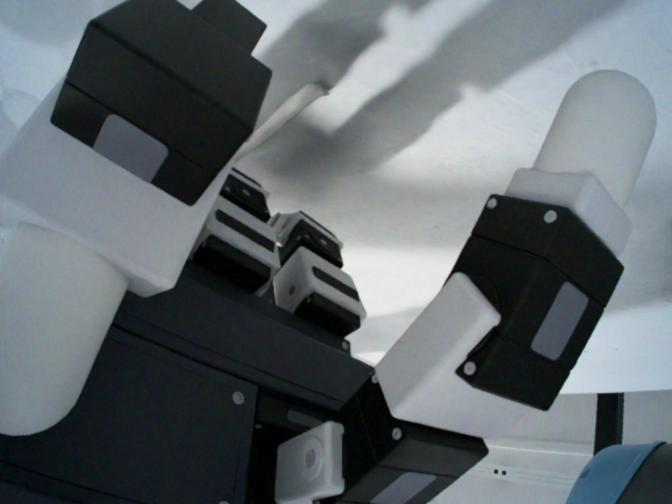

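>>> {"method": "execute_actions", "body": {"actions": [[[0,0,0,0,0,0,-0.35,1,1,1,0.35,1,1,1,0,-0.574,-0.664,0.334,-0.666,0.678,0.012,-0.016,0.6,-0.97,0,0,0,0,0,0,0,1,1,1,0,1,1,1,0,-0.574,-0.664,0.334,-0.666,0.678,0.012,-0.016,0.4,-0.97]],[[0,0,0,0,0,0,-0.35,1,1,1,0.35,1,1,1,0,-0.574,-0.664,0.334,-0.666,0.678,0.012,-0.016,0.6,-0.97,0,0,0,0,0,0,0,1,1,1,0,1,1,1,0,-0.574,-0.664,0.334,-0.666,0.678,0.012,-0.016,0.4,-0.97]]], "cameras": []}}

>>> {"method": "move", "body": {"target": [0,0,0,0,0,0,-0.35,1,1,1,0.35,1,1,1,0,-0.574,-0.664,0.334,-0.666,0.678,0.012,-0.016,0.6,-0.97,0,0,-0.035,0,0,0,0,1,1,1,0,1,1,1,0,-0.574,-0.664,0.334,-0.666,0.678,0.012,-0.016,0.4,-0.97], "speed": 0.006, "stop_force": 5, "cameras": ["cam_right_wrist"]}}

Scene clock: 1225.97 s.
left_arm: end_effector_position=(+0.3068, +0.1876, +0.0206) hand_goal=(-0.350, +1.000, +1.000, +1.000, +0.350, +1.000, +1.000, +1.000, +0.000, -0.574, -0.664, +0.334, -0.666, +0.678, +0.012, -0.016) hand_measured=(-0.086, +0.994, +1.000, +1.000, +0.058, +0.994, +1.000, +1.000, +0.000, -0.554, -0.660, +0.336, -0.664, +0.678, +0.010, -0.014) hand_current_ma=(+440, -1, +0, +0, -440, -1, +0, +0, +0, +9, +0, +0, +0, +0, +0, +0) hand_state=(blocked, goal, goal, goal, blocked, goal, goal, goal, goal, goal, goal, goal, goal, goal, goal, goal) hand_current_limit=0.60 hand_speed=-0.97 end_effector_quat_wxyz=(-0.007, +0.037, +0.979, -0.199) | right_arm: end_effector_position=(+0.2534, -0.2194, +0.0444) hand_goal=(+0.000, +1.000, +1.000, +1.000, +0.000, +1.000, +1.000, +1.000, +0.000, -0.574, -0.664, +0.334, -0.666, +0.678, +0.012, -0.016) hand_measured=(+0.004, +0.994, +1.000, +1.000, -0.004, +0.994, +1.000, +1.000, +0.000, -0.558, -0.662, +0.336, -0.664, +0.678, +0.010, -0.014) hand_current_ma=(+15, -30, +1, +0, -15, -32, -1, -1, +0, +89, +13, +14, +12, -4, -14, +7) hand_state=(goal, goal, goal, goal, goal, goal, goal, goal, goal, goal, goal, goal, goal, goal, goal, goal) hand_current_limit=0.40 hand_speed=-0.97 end_effector_quat_wxyz=(-0.199, +0.979, -0.034, +0.007)
Joint positions: left_arm=[3.095 -1.615 -2.482 -0.63 1.17 -1.532] | right_arm=[0.038 -1.709 2.572 -2.47 -1.171 1.662]
Joint torques (N m): left_arm=[-4.25 11.33 8.78 0.61 -1.59 -0.66] | right_arm=[8.04 -1.65 -8.61 -5.71 -0.82 1.53]
Wrist force (N): left_arm=[-0.1 -0.3 0.9] | right_arm=[-0.9 0.2 0.3]
Wrist torque (N m): left_arm=[-0.05 0.07 0.01] | right_arm=[0.09 0.09 -0.02]
Wrist force, peak (N): left_arm=[0.0 -0.6 1.5] | right_arm=[-1.2 0.0 0.6]
Hand target: left_arm +0.3068, +0.1876, +0.0206; -0.007, +0.037, +0.979, -0.199 | right_arm +0.2534, -0.2194, +0.0444; -0.199, +0.979, -0.034, +0.007
Off the commanded pose: left_arm 0.000 m, 0 deg | right_arm 0.000 m, 0 deg.
Step readings (end_effector_position of left_arm | right_arm):
0: (+0.3068, +0.1876, +0.0206) | (+0.2534, -0.2194, +0.0444)
1: (+0.3068, +0.1876, +0.0206) | (+0.2534, -0.2194, +0.0444)
2: (+0.3068, +0.1876, +0.0206) | (+0.2534, -0.2194, +0.0444)
4: (+0.3068, +0.1876, +0.0206) | (+0.2534, -0.2194, +0.0444)
8: (+0.3068, +0.1876, +0.0206) | (+0.2534, -0.2194, +0.0444)
15: (+0.3068, +0.1876, +0.0206) | (+0.2534, -0.2194, +0.0444)
16: (+0.3068, +0.1876, +0.0206) | (+0.2534, -0.2194, +0.0444)
17: (+0.3068, +0.1876, +0.0206) | (+0.2534, -0.2194, +0.0444)
19: (+0.3068, +0.1876, +0.0206) | (+0.2534, -0.2194, +0.0444)
23: (+0.3068, +0.1876, +0.0206) | (+0.2534, -0.2194, +0.0444)
30: (+0.3068, +0.1876, +0.0206) | (+0.2534, -0.2194, +0.0444)
No camera images: "cameras" was empty.

Scene clock: 1230.27 s.
left_arm: end_effector_position=(+0.3068, +0.1876, +0.0206) hand_goal=(-0.350, +1.000, +1.000, +1.000, +0.350, +1.000, +1.000, +1.000, +0.000, -0.574, -0.664, +0.334, -0.666, +0.678, +0.012, -0.016) hand_measured=(-0.086, +0.992, +1.000, +1.000, +0.058, +0.992, +0.996, +0.998, +0.000, -0.554, -0.660, +0.336, -0.664, +0.678, +0.010, -0.014) hand_current_ma=(+440, -2, +0, +0, -440, -2, +0, +0, +0, +9, +0, +0, +0, +0, +0, +0) hand_state=(blocked, goal, goal, goal, blocked, goal, goal, goal, goal, goal, goal, goal, goal, goal, goal, goal) hand_current_limit=0.60 hand_speed=-0.97 end_effector_quat_wxyz=(-0.007, +0.037, +0.979, -0.199) | right_arm: end_effector_position=(+0.2534, -0.2194, +0.0259) hand_goal=(+0.000, +1.000, +1.000, +1.000, +0.000, +1.000, +1.000, +1.000, +0.000, -0.574, -0.664, +0.334, -0.666, +0.678, +0.012, -0.016) hand_measured=(+0.004, +0.994, +1.000, +1.000, -0.004, +1.000, +1.000, +1.000, +0.000, -0.558, -0.662, +0.336, -0.664, +0.678, +0.010, -0.014) hand_current_ma=(+14, -30, +1, +0, -18, +3, +1, -1, +0, +89, +13, +14, +12, -4, -14, +7) hand_state=(goal, goal, goal, goal, goal, goal, goal, goal, goal, goal, goal, goal, goal, goal, goal, goal) hand_current_limit=0.40 hand_speed=-0.97 end_effector_quat_wxyz=(-0.199, +0.979, -0.034, +0.007)
Joint positions: left_arm=[3.095 -1.615 -2.482 -0.63 1.17 -1.532] | right_arm=[0.038 -1.644 2.596 -2.559 -1.171 1.662]
Joint torques (N m): left_arm=[-3 10.97 8.71 0.69 -1.68 -0.49] | right_arm=[-7.47 -16.09 -20.74 0.94 0.43 -1.36]
Wrist force (N): left_arm=[0.2 -0.6 1.7] | right_arm=[-0.9 -0.9 -4.7]
Wrist torque (N m): left_arm=[-0.12 0.06 0.04] | right_arm=[0.79 0.27 -0.03]
Wrist force, peak (N): left_arm=[0.2 -1.2 2.1] | right_arm=[-0.5 -1.8 -7.4]
Hand target: left_arm +0.3068, +0.1876, +0.0206; -0.007, +0.037, +0.979, -0.199 | right_arm +0.2534, -0.2194, +0.0259; -0.199, +0.979, -0.034, +0.007 (not the last commanded pose)
Off the commanded pose: left_arm 0.000 m, 0 deg | right_arm 0.002 m, 0 deg.
move: contact (right_arm)
camera_calibration:
cam_right_wrist: T_world_to_cam=[[-0.776146, -0.571163, -0.267151, 0.114615], [-0.454175, 0.212491, 0.865201, 0.0953961], [-0.437404, 0.792856, -0.424332, 0.423487], [0, 0, 0, 1]] pos_world=[0.31752, -0.290571, 0.127782]
Images, in order (width x height): cam_right_wrist 672x504.

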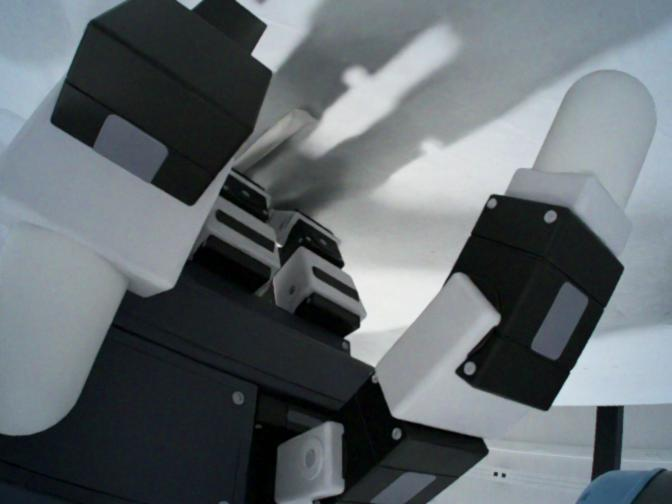

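>>> {"method": "move", "body": {"target": [0,0,0,0,0,0,-0.35,1,1,1,0.35,1,1,1,0,-0.574,-0.664,0.334,-0.666,0.678,0.012,-0.016,0.7,-0.97,0,0,-0.008,0,0,0,0,1,1,1,0,1,1,1,0,-0.574,-0.664,0.334,-0.666,0.678,0.012,-0.016,0.4,-0.97], "speed": 0.003, "stop_force": 11, "cameras": []}}

Scene clock: 1238.20 s.
left_arm: end_effector_position=(+0.3068, +0.1876, +0.0206) hand_goal=(-0.350, +1.000, +1.000, +1.000, +0.350, +1.000, +1.000, +1.000, +0.000, -0.574, -0.664, +0.334, -0.666, +0.678, +0.012, -0.016) hand_measured=(-0.086, +0.992, +0.998, +0.996, +0.058, +0.990, +0.994, +0.994, +0.000, -0.554, -0.660, +0.336, -0.664, +0.678, +0.010, -0.014) hand_current_ma=(+468, -2, +0, -1, -467, -2, -1, -1, +0, +9, +0, +0, +0, +0, +0, +0) hand_state=(blocked, goal, goal, goal, blocked, goal, goal, goal, goal, goal, goal, goal, goal, goal, goal, goal) hand_current_limit=0.70 hand_speed=-0.97 end_effector_quat_wxyz=(-0.007, +0.037, +0.979, -0.199) | right_arm: end_effector_position=(+0.2535, -0.2194, +0.0248) hand_goal=(+0.000, +1.000, +1.000, +1.000, +0.000, +1.000, +1.000, +1.000, +0.000, -0.574, -0.664, +0.334, -0.666, +0.678, +0.012, -0.016) hand_measured=(+0.004, +0.994, +1.000, +1.000, -0.006, +1.002, +1.000, +1.000, +0.000, -0.558, -0.662, +0.336, -0.664, +0.678, +0.010, -0.014) hand_current_ma=(+14, -30, +1, +0, -25, +7, +4, -1, +0, +89, +13, +14, +12, -4, -14, +7) hand_state=(goal, goal, goal, goal, goal, goal, goal, goal, goal, goal, goal, goal, goal, goal, goal, goal) hand_current_limit=0.40 hand_speed=-0.97 end_effector_quat_wxyz=(-0.199, +0.979, -0.034, +0.007)
Joint positions: left_arm=[3.095 -1.615 -2.482 -0.63 1.17 -1.532] | right_arm=[0.038 -1.64 2.597 -2.564 -1.171 1.662]
Joint torques (N m): left_arm=[-3.31 11.08 10.74 1.05 -1.47 -0.61] | right_arm=[-7.37 -12.84 -17.79 2.08 -0.73 -1.38]
Wrist force (N): left_arm=[0.0 -1.6 2.0] | right_arm=[-0.6 -3.5 -13.9]
Wrist torque (N m): left_arm=[-0.18 0.06 0.04] | right_arm=[1.98 0.45 -0.06]
Wrist force, peak (N): left_arm=[0.2 -1.8 2.7] | right_arm=[-0.7 -3.7 -15.9]
Hand target: left_arm +0.3068, +0.1876, +0.0206; -0.007, +0.037, +0.979, -0.199 | right_arm +0.2535, -0.2194, +0.0248; -0.199, +0.979, -0.034, +0.007 (not the last commanded pose)
Off the commanded pose: left_arm 0.000 m, 0 deg | right_arm 0.004 m, 0 deg.
move: contact (right_arm)
No camera images: "cameras" was empty.

>>> {"method": "move", "body": {"target": [0.00101,0.0133,0,0,0,0,-0.35,1,1,1,0.35,1,1,1,0,-0.574,-0.664,0.334,-0.666,0.678,0.012,-0.016,0.76,-0.97,0,0,0,0,0,0,0,1,1,1,0,1,1,1,0,-0.574,-0.664,0.334,-0.666,0.678,0.012,-0.016,0.4,-0.97], "speed": 0.006, "cameras": ["all"]}}

Scene clock: 1246.00 s.
left_arm: end_effector_position=(+0.3074, +0.1955, +0.0206) hand_goal=(-0.350, +1.000, +1.000, +1.000, +0.350, +1.000, +1.000, +1.000, +0.000, -0.574, -0.664, +0.334, -0.666, +0.678, +0.012, -0.016) hand_measured=(-0.164, +1.000, +1.000, +1.000, +0.072, +0.992, +0.998, +0.998, +0.000, -0.554, -0.660, +0.336, -0.664, +0.678, +0.010, -0.014) hand_current_ma=(+416, +0, +0, +0, -484, -2, +0, +0, +0, +9, +0, +0, +0, +0, +0, +0) hand_state=(blocked, goal, goal, goal, blocked, goal, goal, goal, goal, goal, goal, goal, goal, goal, goal, goal) hand_current_limit=0.76 hand_speed=-0.97 end_effector_quat_wxyz=(-0.007, +0.037, +0.979, -0.199) | right_arm: end_effector_position=(+0.2535, -0.2194, +0.0248) hand_goal=(+0.000, +1.000, +1.000, +1.000, +0.000, +1.000, +1.000, +1.000, +0.000, -0.574, -0.664, +0.334, -0.666, +0.678, +0.012, -0.016) hand_measured=(+0.004, +0.994, +1.000, +1.000, -0.004, +1.002, +1.000, +1.000, +0.000, -0.558, -0.662, +0.336, -0.664, +0.678, +0.010, -0.014) hand_current_ma=(+14, -30, +1, +0, -19, +5, +3, -1, +0, +89, +13, +14, +12, -4, -14, +7) hand_state=(goal, goal, goal, goal, goal, goal, goal, goal, goal, goal, goal, goal, goal, goal, goal, goal) hand_current_limit=0.40 hand_speed=-0.97 end_effector_quat_wxyz=(-0.199, +0.979, -0.034, +0.007)
Joint positions: left_arm=[3.118 -1.606 -2.488 -0.643 1.17 -1.507] | right_arm=[0.038 -1.64 2.597 -2.564 -1.171 1.662]
Joint torques (N m): left_arm=[8.14 26.04 4.59 0.28 0.95 2.33] | right_arm=[-2.66 -13.39 -17.53 -2.9 -0.73 -1.23]
Wrist force (N): left_arm=[-0.7 -1.9 0.2] | right_arm=[-0.8 -3.5 -5.7]
Wrist torque (N m): left_arm=[0.03 -0.01 -0.16] | right_arm=[0.98 0.25 -0.09]
Wrist force, peak (N): left_arm=[0.1 -4.2 4.3] | right_arm=[-0.3 -3.7 -14.2]
Hand target: left_arm +0.3074, +0.1956, +0.0206; -0.007, +0.037, +0.979, -0.199 | right_arm +0.2535, -0.2194, +0.0248; -0.199, +0.979, -0.034, +0.007
Off the commanded pose: left_arm 0.000 m, 0 deg | right_arm 0.000 m, 0 deg.
move: done
camera_calibration:
cam_left_wrist: T_world_to_cam=[[0.741607, -0.634382, 0.218122, -0.13538], [-0.4174, -0.181818, 0.890348, 0.0983293], [-0.525162, -0.751333, -0.399629, 0.447272], [0, 0, 0, 1]] pos_world=[0.376332, 0.268045, 0.120725]
cam_right_wrist: T_world_to_cam=[[-0.776132, -0.57114, -0.26724, 0.114335], [-0.454294, 0.212551, 0.865124, 0.0964122], [-0.437305, 0.792856, -0.424433, 0.423002], [0, 0, 0, 1]] pos_world=[0.317519, -0.290571, 0.126683]

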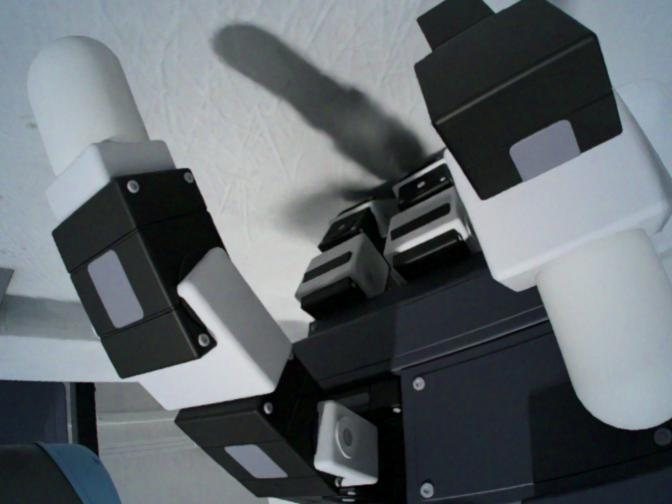

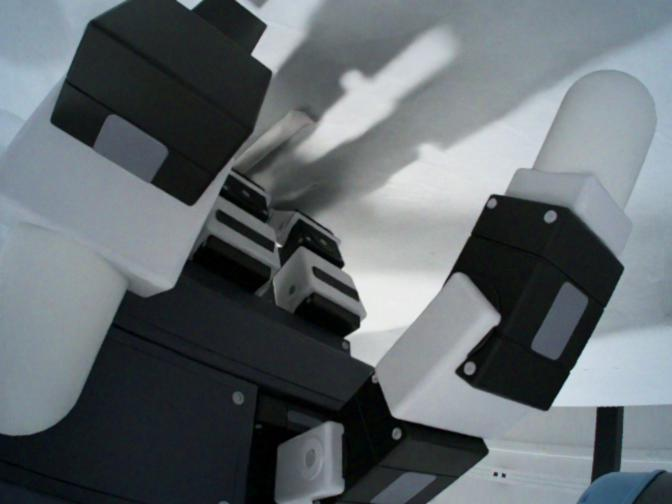

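>>> {"method": "execute_actions", "body": {"actions": [[[0,0,0,0,0,0,0.05,1,1,1,-0.05,1,1,1,0,-0.574,-0.664,0.334,-0.666,0.678,0.012,-0.016,0.4,-0.97,0,0,0,0,0,0,0,1,1,1,0,1,1,1,0,-0.574,-0.664,0.334,-0.666,0.678,0.012,-0.016,0.4,-0.97]],[[0,0,0,0,0,0,0.12,1,1,1,-0.12,1,1,1,0,-0.574,-0.664,0.334,-0.666,0.678,0.012,-0.016,0.4,-0.97,0,0,0,0,0,0,0,1,1,1,0,1,1,1,0,-0.574,-0.664,0.334,-0.666,0.678,0.012,-0.016,0.4,-0.97]]], "cameras": []}}

>>> {"method": "move", "body": {"target": [0,0,0.05,0,0,0,0.12,1,1,1,-0.12,1,1,1,0,-0.574,-0.664,0.334,-0.666,0.678,0.012,-0.016,0.4,-0.97,0,0,0,0,0,0,0,1,1,1,0,1,1,1,0,-0.574,-0.664,0.334,-0.666,0.678,0.012,-0.016,0.4,-0.97], "speed": 0.03, "cameras": ["all"]}}

>>> {"method": "zoom_image", "body": {"camera": "cam_left_wrist", "region": [350, 100, 490, 205]}}

Scene clock: 1288.83 s.
left_arm: end_effector_position=(+0.3074, +0.1956, +0.0206) hand_goal=(+0.120, +1.000, +1.000, +1.000, -0.120, +1.000, +1.000, +1.000, +0.000, -0.574, -0.664, +0.334, -0.666, +0.678, +0.012, -0.016) hand_measured=(-0.158, +1.000, +1.000, +1.000, +0.062, +0.990, +1.000, +0.998, +0.000, -0.554, -0.660, +0.336, -0.664, +0.678, +0.010, -0.014) hand_current_ma=(+30, +0, +0, +0, -36, -2, +0, +0, +0, +9, +0, +0, +0, +0, +0, +0) hand_state=(moving, goal, goal, goal, moving, goal, goal, goal, goal, goal, goal, goal, goal, goal, goal, goal) hand_current_limit=0.40 hand_speed=-0.97 end_effector_quat_wxyz=(-0.007, +0.037, +0.979, -0.199) | right_arm: end_effector_position=(+0.2535, -0.2194, +0.0248) hand_goal=(+0.000, +1.000, +1.000, +1.000, +0.000, +1.000, +1.000, +1.000, +0.000, -0.574, -0.664, +0.334, -0.666, +0.678, +0.012, -0.016) hand_measured=(+0.004, +0.994, +1.000, +1.000, -0.004, +1.000, +1.000, +1.000, +0.000, -0.558, -0.662, +0.336, -0.664, +0.678, +0.010, -0.014) hand_current_ma=(+14, -30, +1, +0, -19, +5, +3, -1, +0, +89, +13, +14, +12, -4, -14, +7) hand_state=(goal, goal, goal, goal, goal, goal, goal, goal, goal, goal, goal, goal, goal, goal, goal, goal) hand_current_limit=0.40 hand_speed=-0.97 end_effector_quat_wxyz=(-0.199, +0.979, -0.034, +0.007)
Joint positions: left_arm=[3.119 -1.606 -2.488 -0.643 1.17 -1.507] | right_arm=[0.038 -1.64 2.597 -2.564 -1.171 1.662]
Joint torques (N m): left_arm=[7.66 25.51 5.54 0.71 0.69 2.04] | right_arm=[1.6 -14.03 -16.35 -4.41 -0.58 -1.12]
Wrist force (N): left_arm=[-0.1 -1.2 0.0] | right_arm=[-0.6 -3.6 -5.6]
Wrist torque (N m): left_arm=[0.08 0.06 -0.09] | right_arm=[0.97 0.25 -0.07]
Wrist force, peak (N): left_arm=[-0.6 -1.9 0.5] | right_arm=[-0.7 -3.8 -5.7]
Hand target: left_arm +0.3074, +0.1956, +0.0206; -0.007, +0.037, +0.979, -0.199 | right_arm +0.2535, -0.2194, +0.0248; -0.199, +0.979, -0.034, +0.007
Off the commanded pose: left_arm 0.000 m, 0 deg | right_arm 0.000 m, 0 deg.
Step readings (end_effector_position of left_arm | right_arm):
0: (+0.3074, +0.1956, +0.0206) | (+0.2535, -0.2194, +0.0248)
1: (+0.3074, +0.1956, +0.0206) | (+0.2535, -0.2194, +0.0248)
2: (+0.3074, +0.1956, +0.0206) | (+0.2535, -0.2194, +0.0248)
4: (+0.3074, +0.1956, +0.0206) | (+0.2535, -0.2194, +0.0248)
8: (+0.3074, +0.1956, +0.0206) | (+0.2535, -0.2194, +0.0248)
15: (+0.3074, +0.1956, +0.0206) | (+0.2535, -0.2194, +0.0248)
16: (+0.3074, +0.1956, +0.0206) | (+0.2535, -0.2194, +0.0248)
17: (+0.3074, +0.1956, +0.0206) | (+0.2535, -0.2194, +0.0248)
19: (+0.3074, +0.1956, +0.0206) | (+0.2535, -0.2194, +0.0248)
23: (+0.3074, +0.1956, +0.0206) | (+0.2535, -0.2194, +0.0248)
30: (+0.3074, +0.1956, +0.0206) | (+0.2535, -0.2194, +0.0248)
No camera images: "cameras" was empty.

Scene clock: 1291.70 s.
left_arm: end_effector_position=(+0.3074, +0.1956, +0.0506) hand_goal=(+0.120, +1.000, +1.000, +1.000, -0.120, +1.000, +1.000, +1.000, +0.000, -0.574, -0.664, +0.334, -0.666, +0.678, +0.012, -0.016) hand_measured=(+0.116, +0.994, +1.000, +1.000, -0.116, +0.990, +0.998, +0.998, +0.000, -0.554, -0.660, +0.336, -0.664, +0.678, +0.010, -0.014) hand_current_ma=(+0, -1, +0, +0, +0, -2, +0, +0, +0, +9, +0, +0, +0, +0, +0, +0) hand_state=(goal, goal, goal, goal, goal, goal, goal, goal, goal, goal, goal, goal, goal, goal, goal, goal) hand_current_limit=0.40 hand_speed=-0.97 end_effector_quat_wxyz=(-0.007, +0.037, +0.979, -0.199) | right_arm: end_effector_position=(+0.2535, -0.2194, +0.0248) hand_goal=(+0.000, +1.000, +1.000, +1.000, +0.000, +1.000, +1.000, +1.000, +0.000, -0.574, -0.664, +0.334, -0.666, +0.678, +0.012, -0.016) hand_measured=(+0.004, +0.994, +1.000, +1.000, -0.004, +1.000, +1.000, +1.000, +0.000, -0.558, -0.662, +0.336, -0.664, +0.678, +0.010, -0.014) hand_current_ma=(+14, -30, +1, +0, -19, +5, +3, -1, +0, +89, +13, +14, +12, -4, -14, +7) hand_state=(goal, goal, goal, goal, goal, goal, goal, goal, goal, goal, goal, goal, goal, goal, goal, goal) hand_current_limit=0.40 hand_speed=-0.97 end_effector_quat_wxyz=(-0.199, +0.979, -0.034, +0.007)
Joint positions: left_arm=[3.119 -1.518 -2.453 -0.766 1.17 -1.507] | right_arm=[0.038 -1.64 2.597 -2.564 -1.171 1.662]
Joint torques (N m): left_arm=[8.03 25.24 23.81 0.48 -1.77 2.22] | right_arm=[5.25 -13 -16.25 -4.46 -0.66 -1.27]
Wrist force (N): left_arm=[-0.1 -0.4 1.3] | right_arm=[-0.3 -3.6 -5.5]
Wrist torque (N m): left_arm=[-0.07 0.08 -0.08] | right_arm=[0.96 0.24 -0.04]
Wrist force, peak (N): left_arm=[-0.3 -0.8 1.2] | right_arm=[-0.6 -3.8 -5.6]
Hand target: left_arm +0.3074, +0.1956, +0.0506; -0.007, +0.037, +0.979, -0.199 | right_arm +0.2535, -0.2194, +0.0248; -0.199, +0.979, -0.034, +0.007
Off the commanded pose: left_arm 0.000 m, 0 deg | right_arm 0.000 m, 0 deg.
move: done
camera_calibration:
cam_left_wrist: T_world_to_cam=[[0.741607, -0.634382, 0.218122, -0.14186], [-0.4174, -0.181818, 0.890348, 0.0716371], [-0.525162, -0.751333, -0.399629, 0.459336], [0, 0, 0, 1]] pos_world=[0.376332, 0.268145, 0.150725]
cam_right_wrist: T_world_to_cam=[[-0.77612, -0.571146, -0.267262, 0.114332], [-0.454314, 0.212536, 0.865117, 0.0964151], [-0.437305, 0.792856, -0.424434, 0.423002], [0, 0, 0, 1]] pos_world=[0.317519, -0.290571, 0.126683]

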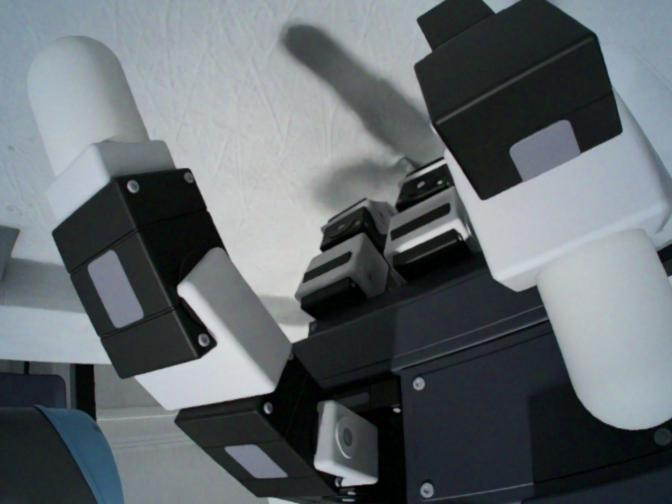

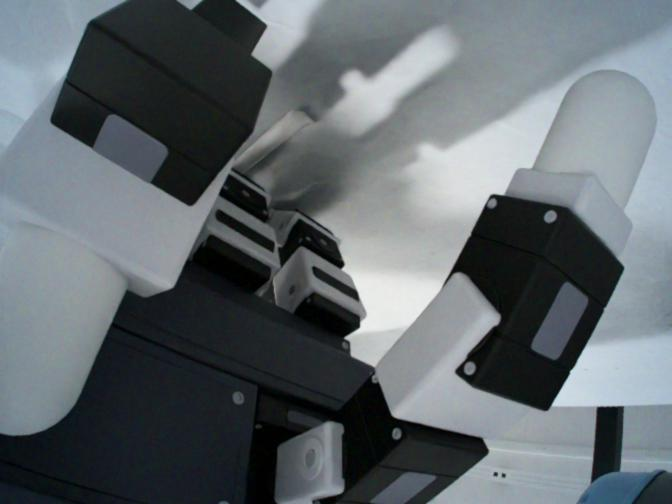

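Scaled by 3.600 from the camera's 672x504 image, which has a finer 960x720 frame.

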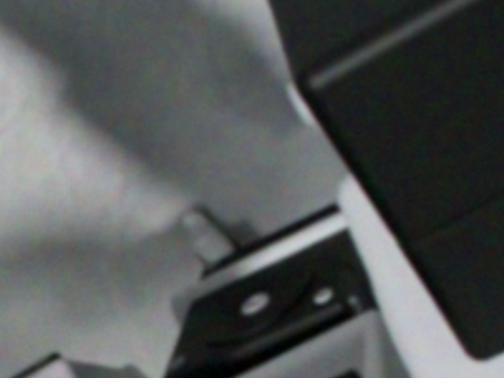

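>>> {"method": "move", "body": {"target": [[0,0,0.18,0,0,0,0,1,1,1,0,1,1,1,0,-0.574,-0.664,0.334,-0.666,0.678,0.012,-0.016,0.4,-0.97,0,0,0,0,0,0,0,1,1,1,0,1,1,1,0,-0.574,-0.664,0.334,-0.666,0.678,0.012,-0.016,0.4,-0.97],[0.0388,-0.0143,0.18,0.1662,-0.0125,0,0,1,1,1,0,1,1,1,0,-0.574,-0.664,0.334,-0.666,0.678,0.012,-0.016,0.4,-0.97,0,0,0,0,0,0,0,1,1,1,0,1,1,1,0,-0.574,-0.664,0.334,-0.666,0.678,0.012,-0.016,0.4,-0.97],[0.0388,-0.0143,0.1273,0.1662,-0.0125,0,0,1,1,1,0,1,1,1,0,-0.574,-0.664,0.334,-0.666,0.678,0.012,-0.016,0.4,-0.97,0,0,0,0,0,0,0,1,1,1,0,1,1,1,0,-0.574,-0.664,0.334,-0.666,0.678,0.012,-0.016,0.4,-0.97]], "speed": [0.08,0.1,0.04], "cameras": ["all"]}}

Scene clock: 1328.97 s.
left_arm: end_effector_position=(+0.3307, +0.1870, +0.1271) hand_goal=(+0.000, +1.000, +1.000, +1.000, +0.000, +1.000, +1.000, +1.000, +0.000, -0.574, -0.664, +0.334, -0.666, +0.678, +0.012, -0.016) hand_measured=(+0.002, +0.994, +1.000, +1.000, -0.004, +0.990, +0.998, +0.998, +0.000, -0.554, -0.662, +0.336, -0.664, +0.678, +0.010, -0.014) hand_current_ma=(+0, -1, +0, +0, +0, -2, +0, +0, +0, +8, +0, +0, +0, +0, +0, +0) hand_state=(goal, goal, goal, goal, goal, goal, goal, goal, goal, goal, goal, goal, goal, goal, goal, goal) hand_current_limit=0.40 hand_speed=-0.97 end_effector_quat_wxyz=(+0.002, +0.037, +0.997, +0.061) | right_arm: end_effector_position=(+0.2535, -0.2194, +0.0248) hand_goal=(+0.000, +1.000, +1.000, +1.000, +0.000, +1.000, +1.000, +1.000, +0.000, -0.574, -0.664, +0.334, -0.666, +0.678, +0.012, -0.016) hand_measured=(+0.004, +0.994, +1.000, +1.000, -0.004, +1.000, +1.000, +1.000, +0.000, -0.558, -0.662, +0.336, -0.664, +0.678, +0.010, -0.014) hand_current_ma=(+14, -30, +1, +0, -19, +5, +3, -1, +0, +89, +13, +14, +12, -4, -14, +7) hand_state=(goal, goal, goal, goal, goal, goal, goal, goal, goal, goal, goal, goal, goal, goal, goal, goal) hand_current_limit=0.40 hand_speed=-0.97 end_effector_quat_wxyz=(-0.199, +0.979, -0.034, +0.007)
Joint positions: left_arm=[2.785 -1.606 -2.192 -0.948 1.688 -1.847] | right_arm=[0.038 -1.64 2.597 -2.564 -1.171 1.662]
Joint torques (N m): left_arm=[-9.06 10.68 9.34 4.96 1.75 -2.32] | right_arm=[7.57 -12.48 -14.2 -4.42 -0.7 -0.84]
Wrist force (N): left_arm=[0.6 -0.4 0.4] | right_arm=[-0.2 -3.9 -5.4]
Wrist torque (N m): left_arm=[-0.01 -0.01 0.06] | right_arm=[0.90 0.24 -0.04]
Wrist force, peak (N): left_arm=[0.1 -0.3 1.6] | right_arm=[-0.5 -3.6 -5.7]
Hand target: left_arm +0.3307, +0.1870, +0.1270; +0.002, +0.037, +0.997, +0.061 | right_arm +0.2535, -0.2194, +0.0248; -0.199, +0.979, -0.034, +0.007
Off the commanded pose: left_arm 0.000 m, 0 deg | right_arm 0.000 m, 0 deg.
move: done
camera_calibration:
cam_left_wrist: T_world_to_cam=[[0.73925, -0.666021, -0.0996296, -0.134153], [-0.448609, -0.597373, 0.664752, 0.128321], [-0.502255, -0.446723, -0.740391, 0.474437], [0, 0, 0, 1]] pos_world=[0.395026, 0.199249, 0.252601]
cam_right_wrist: T_world_to_cam=[[-0.77612, -0.571146, -0.267262, 0.114332], [-0.454314, 0.212536, 0.865117, 0.0964151], [-0.437305, 0.792856, -0.424434, 0.423002], [0, 0, 0, 1]] pos_world=[0.317519, -0.290571, 0.126683]

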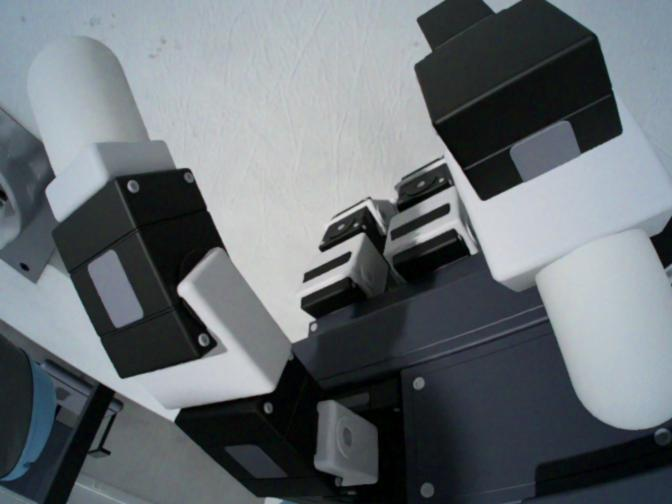

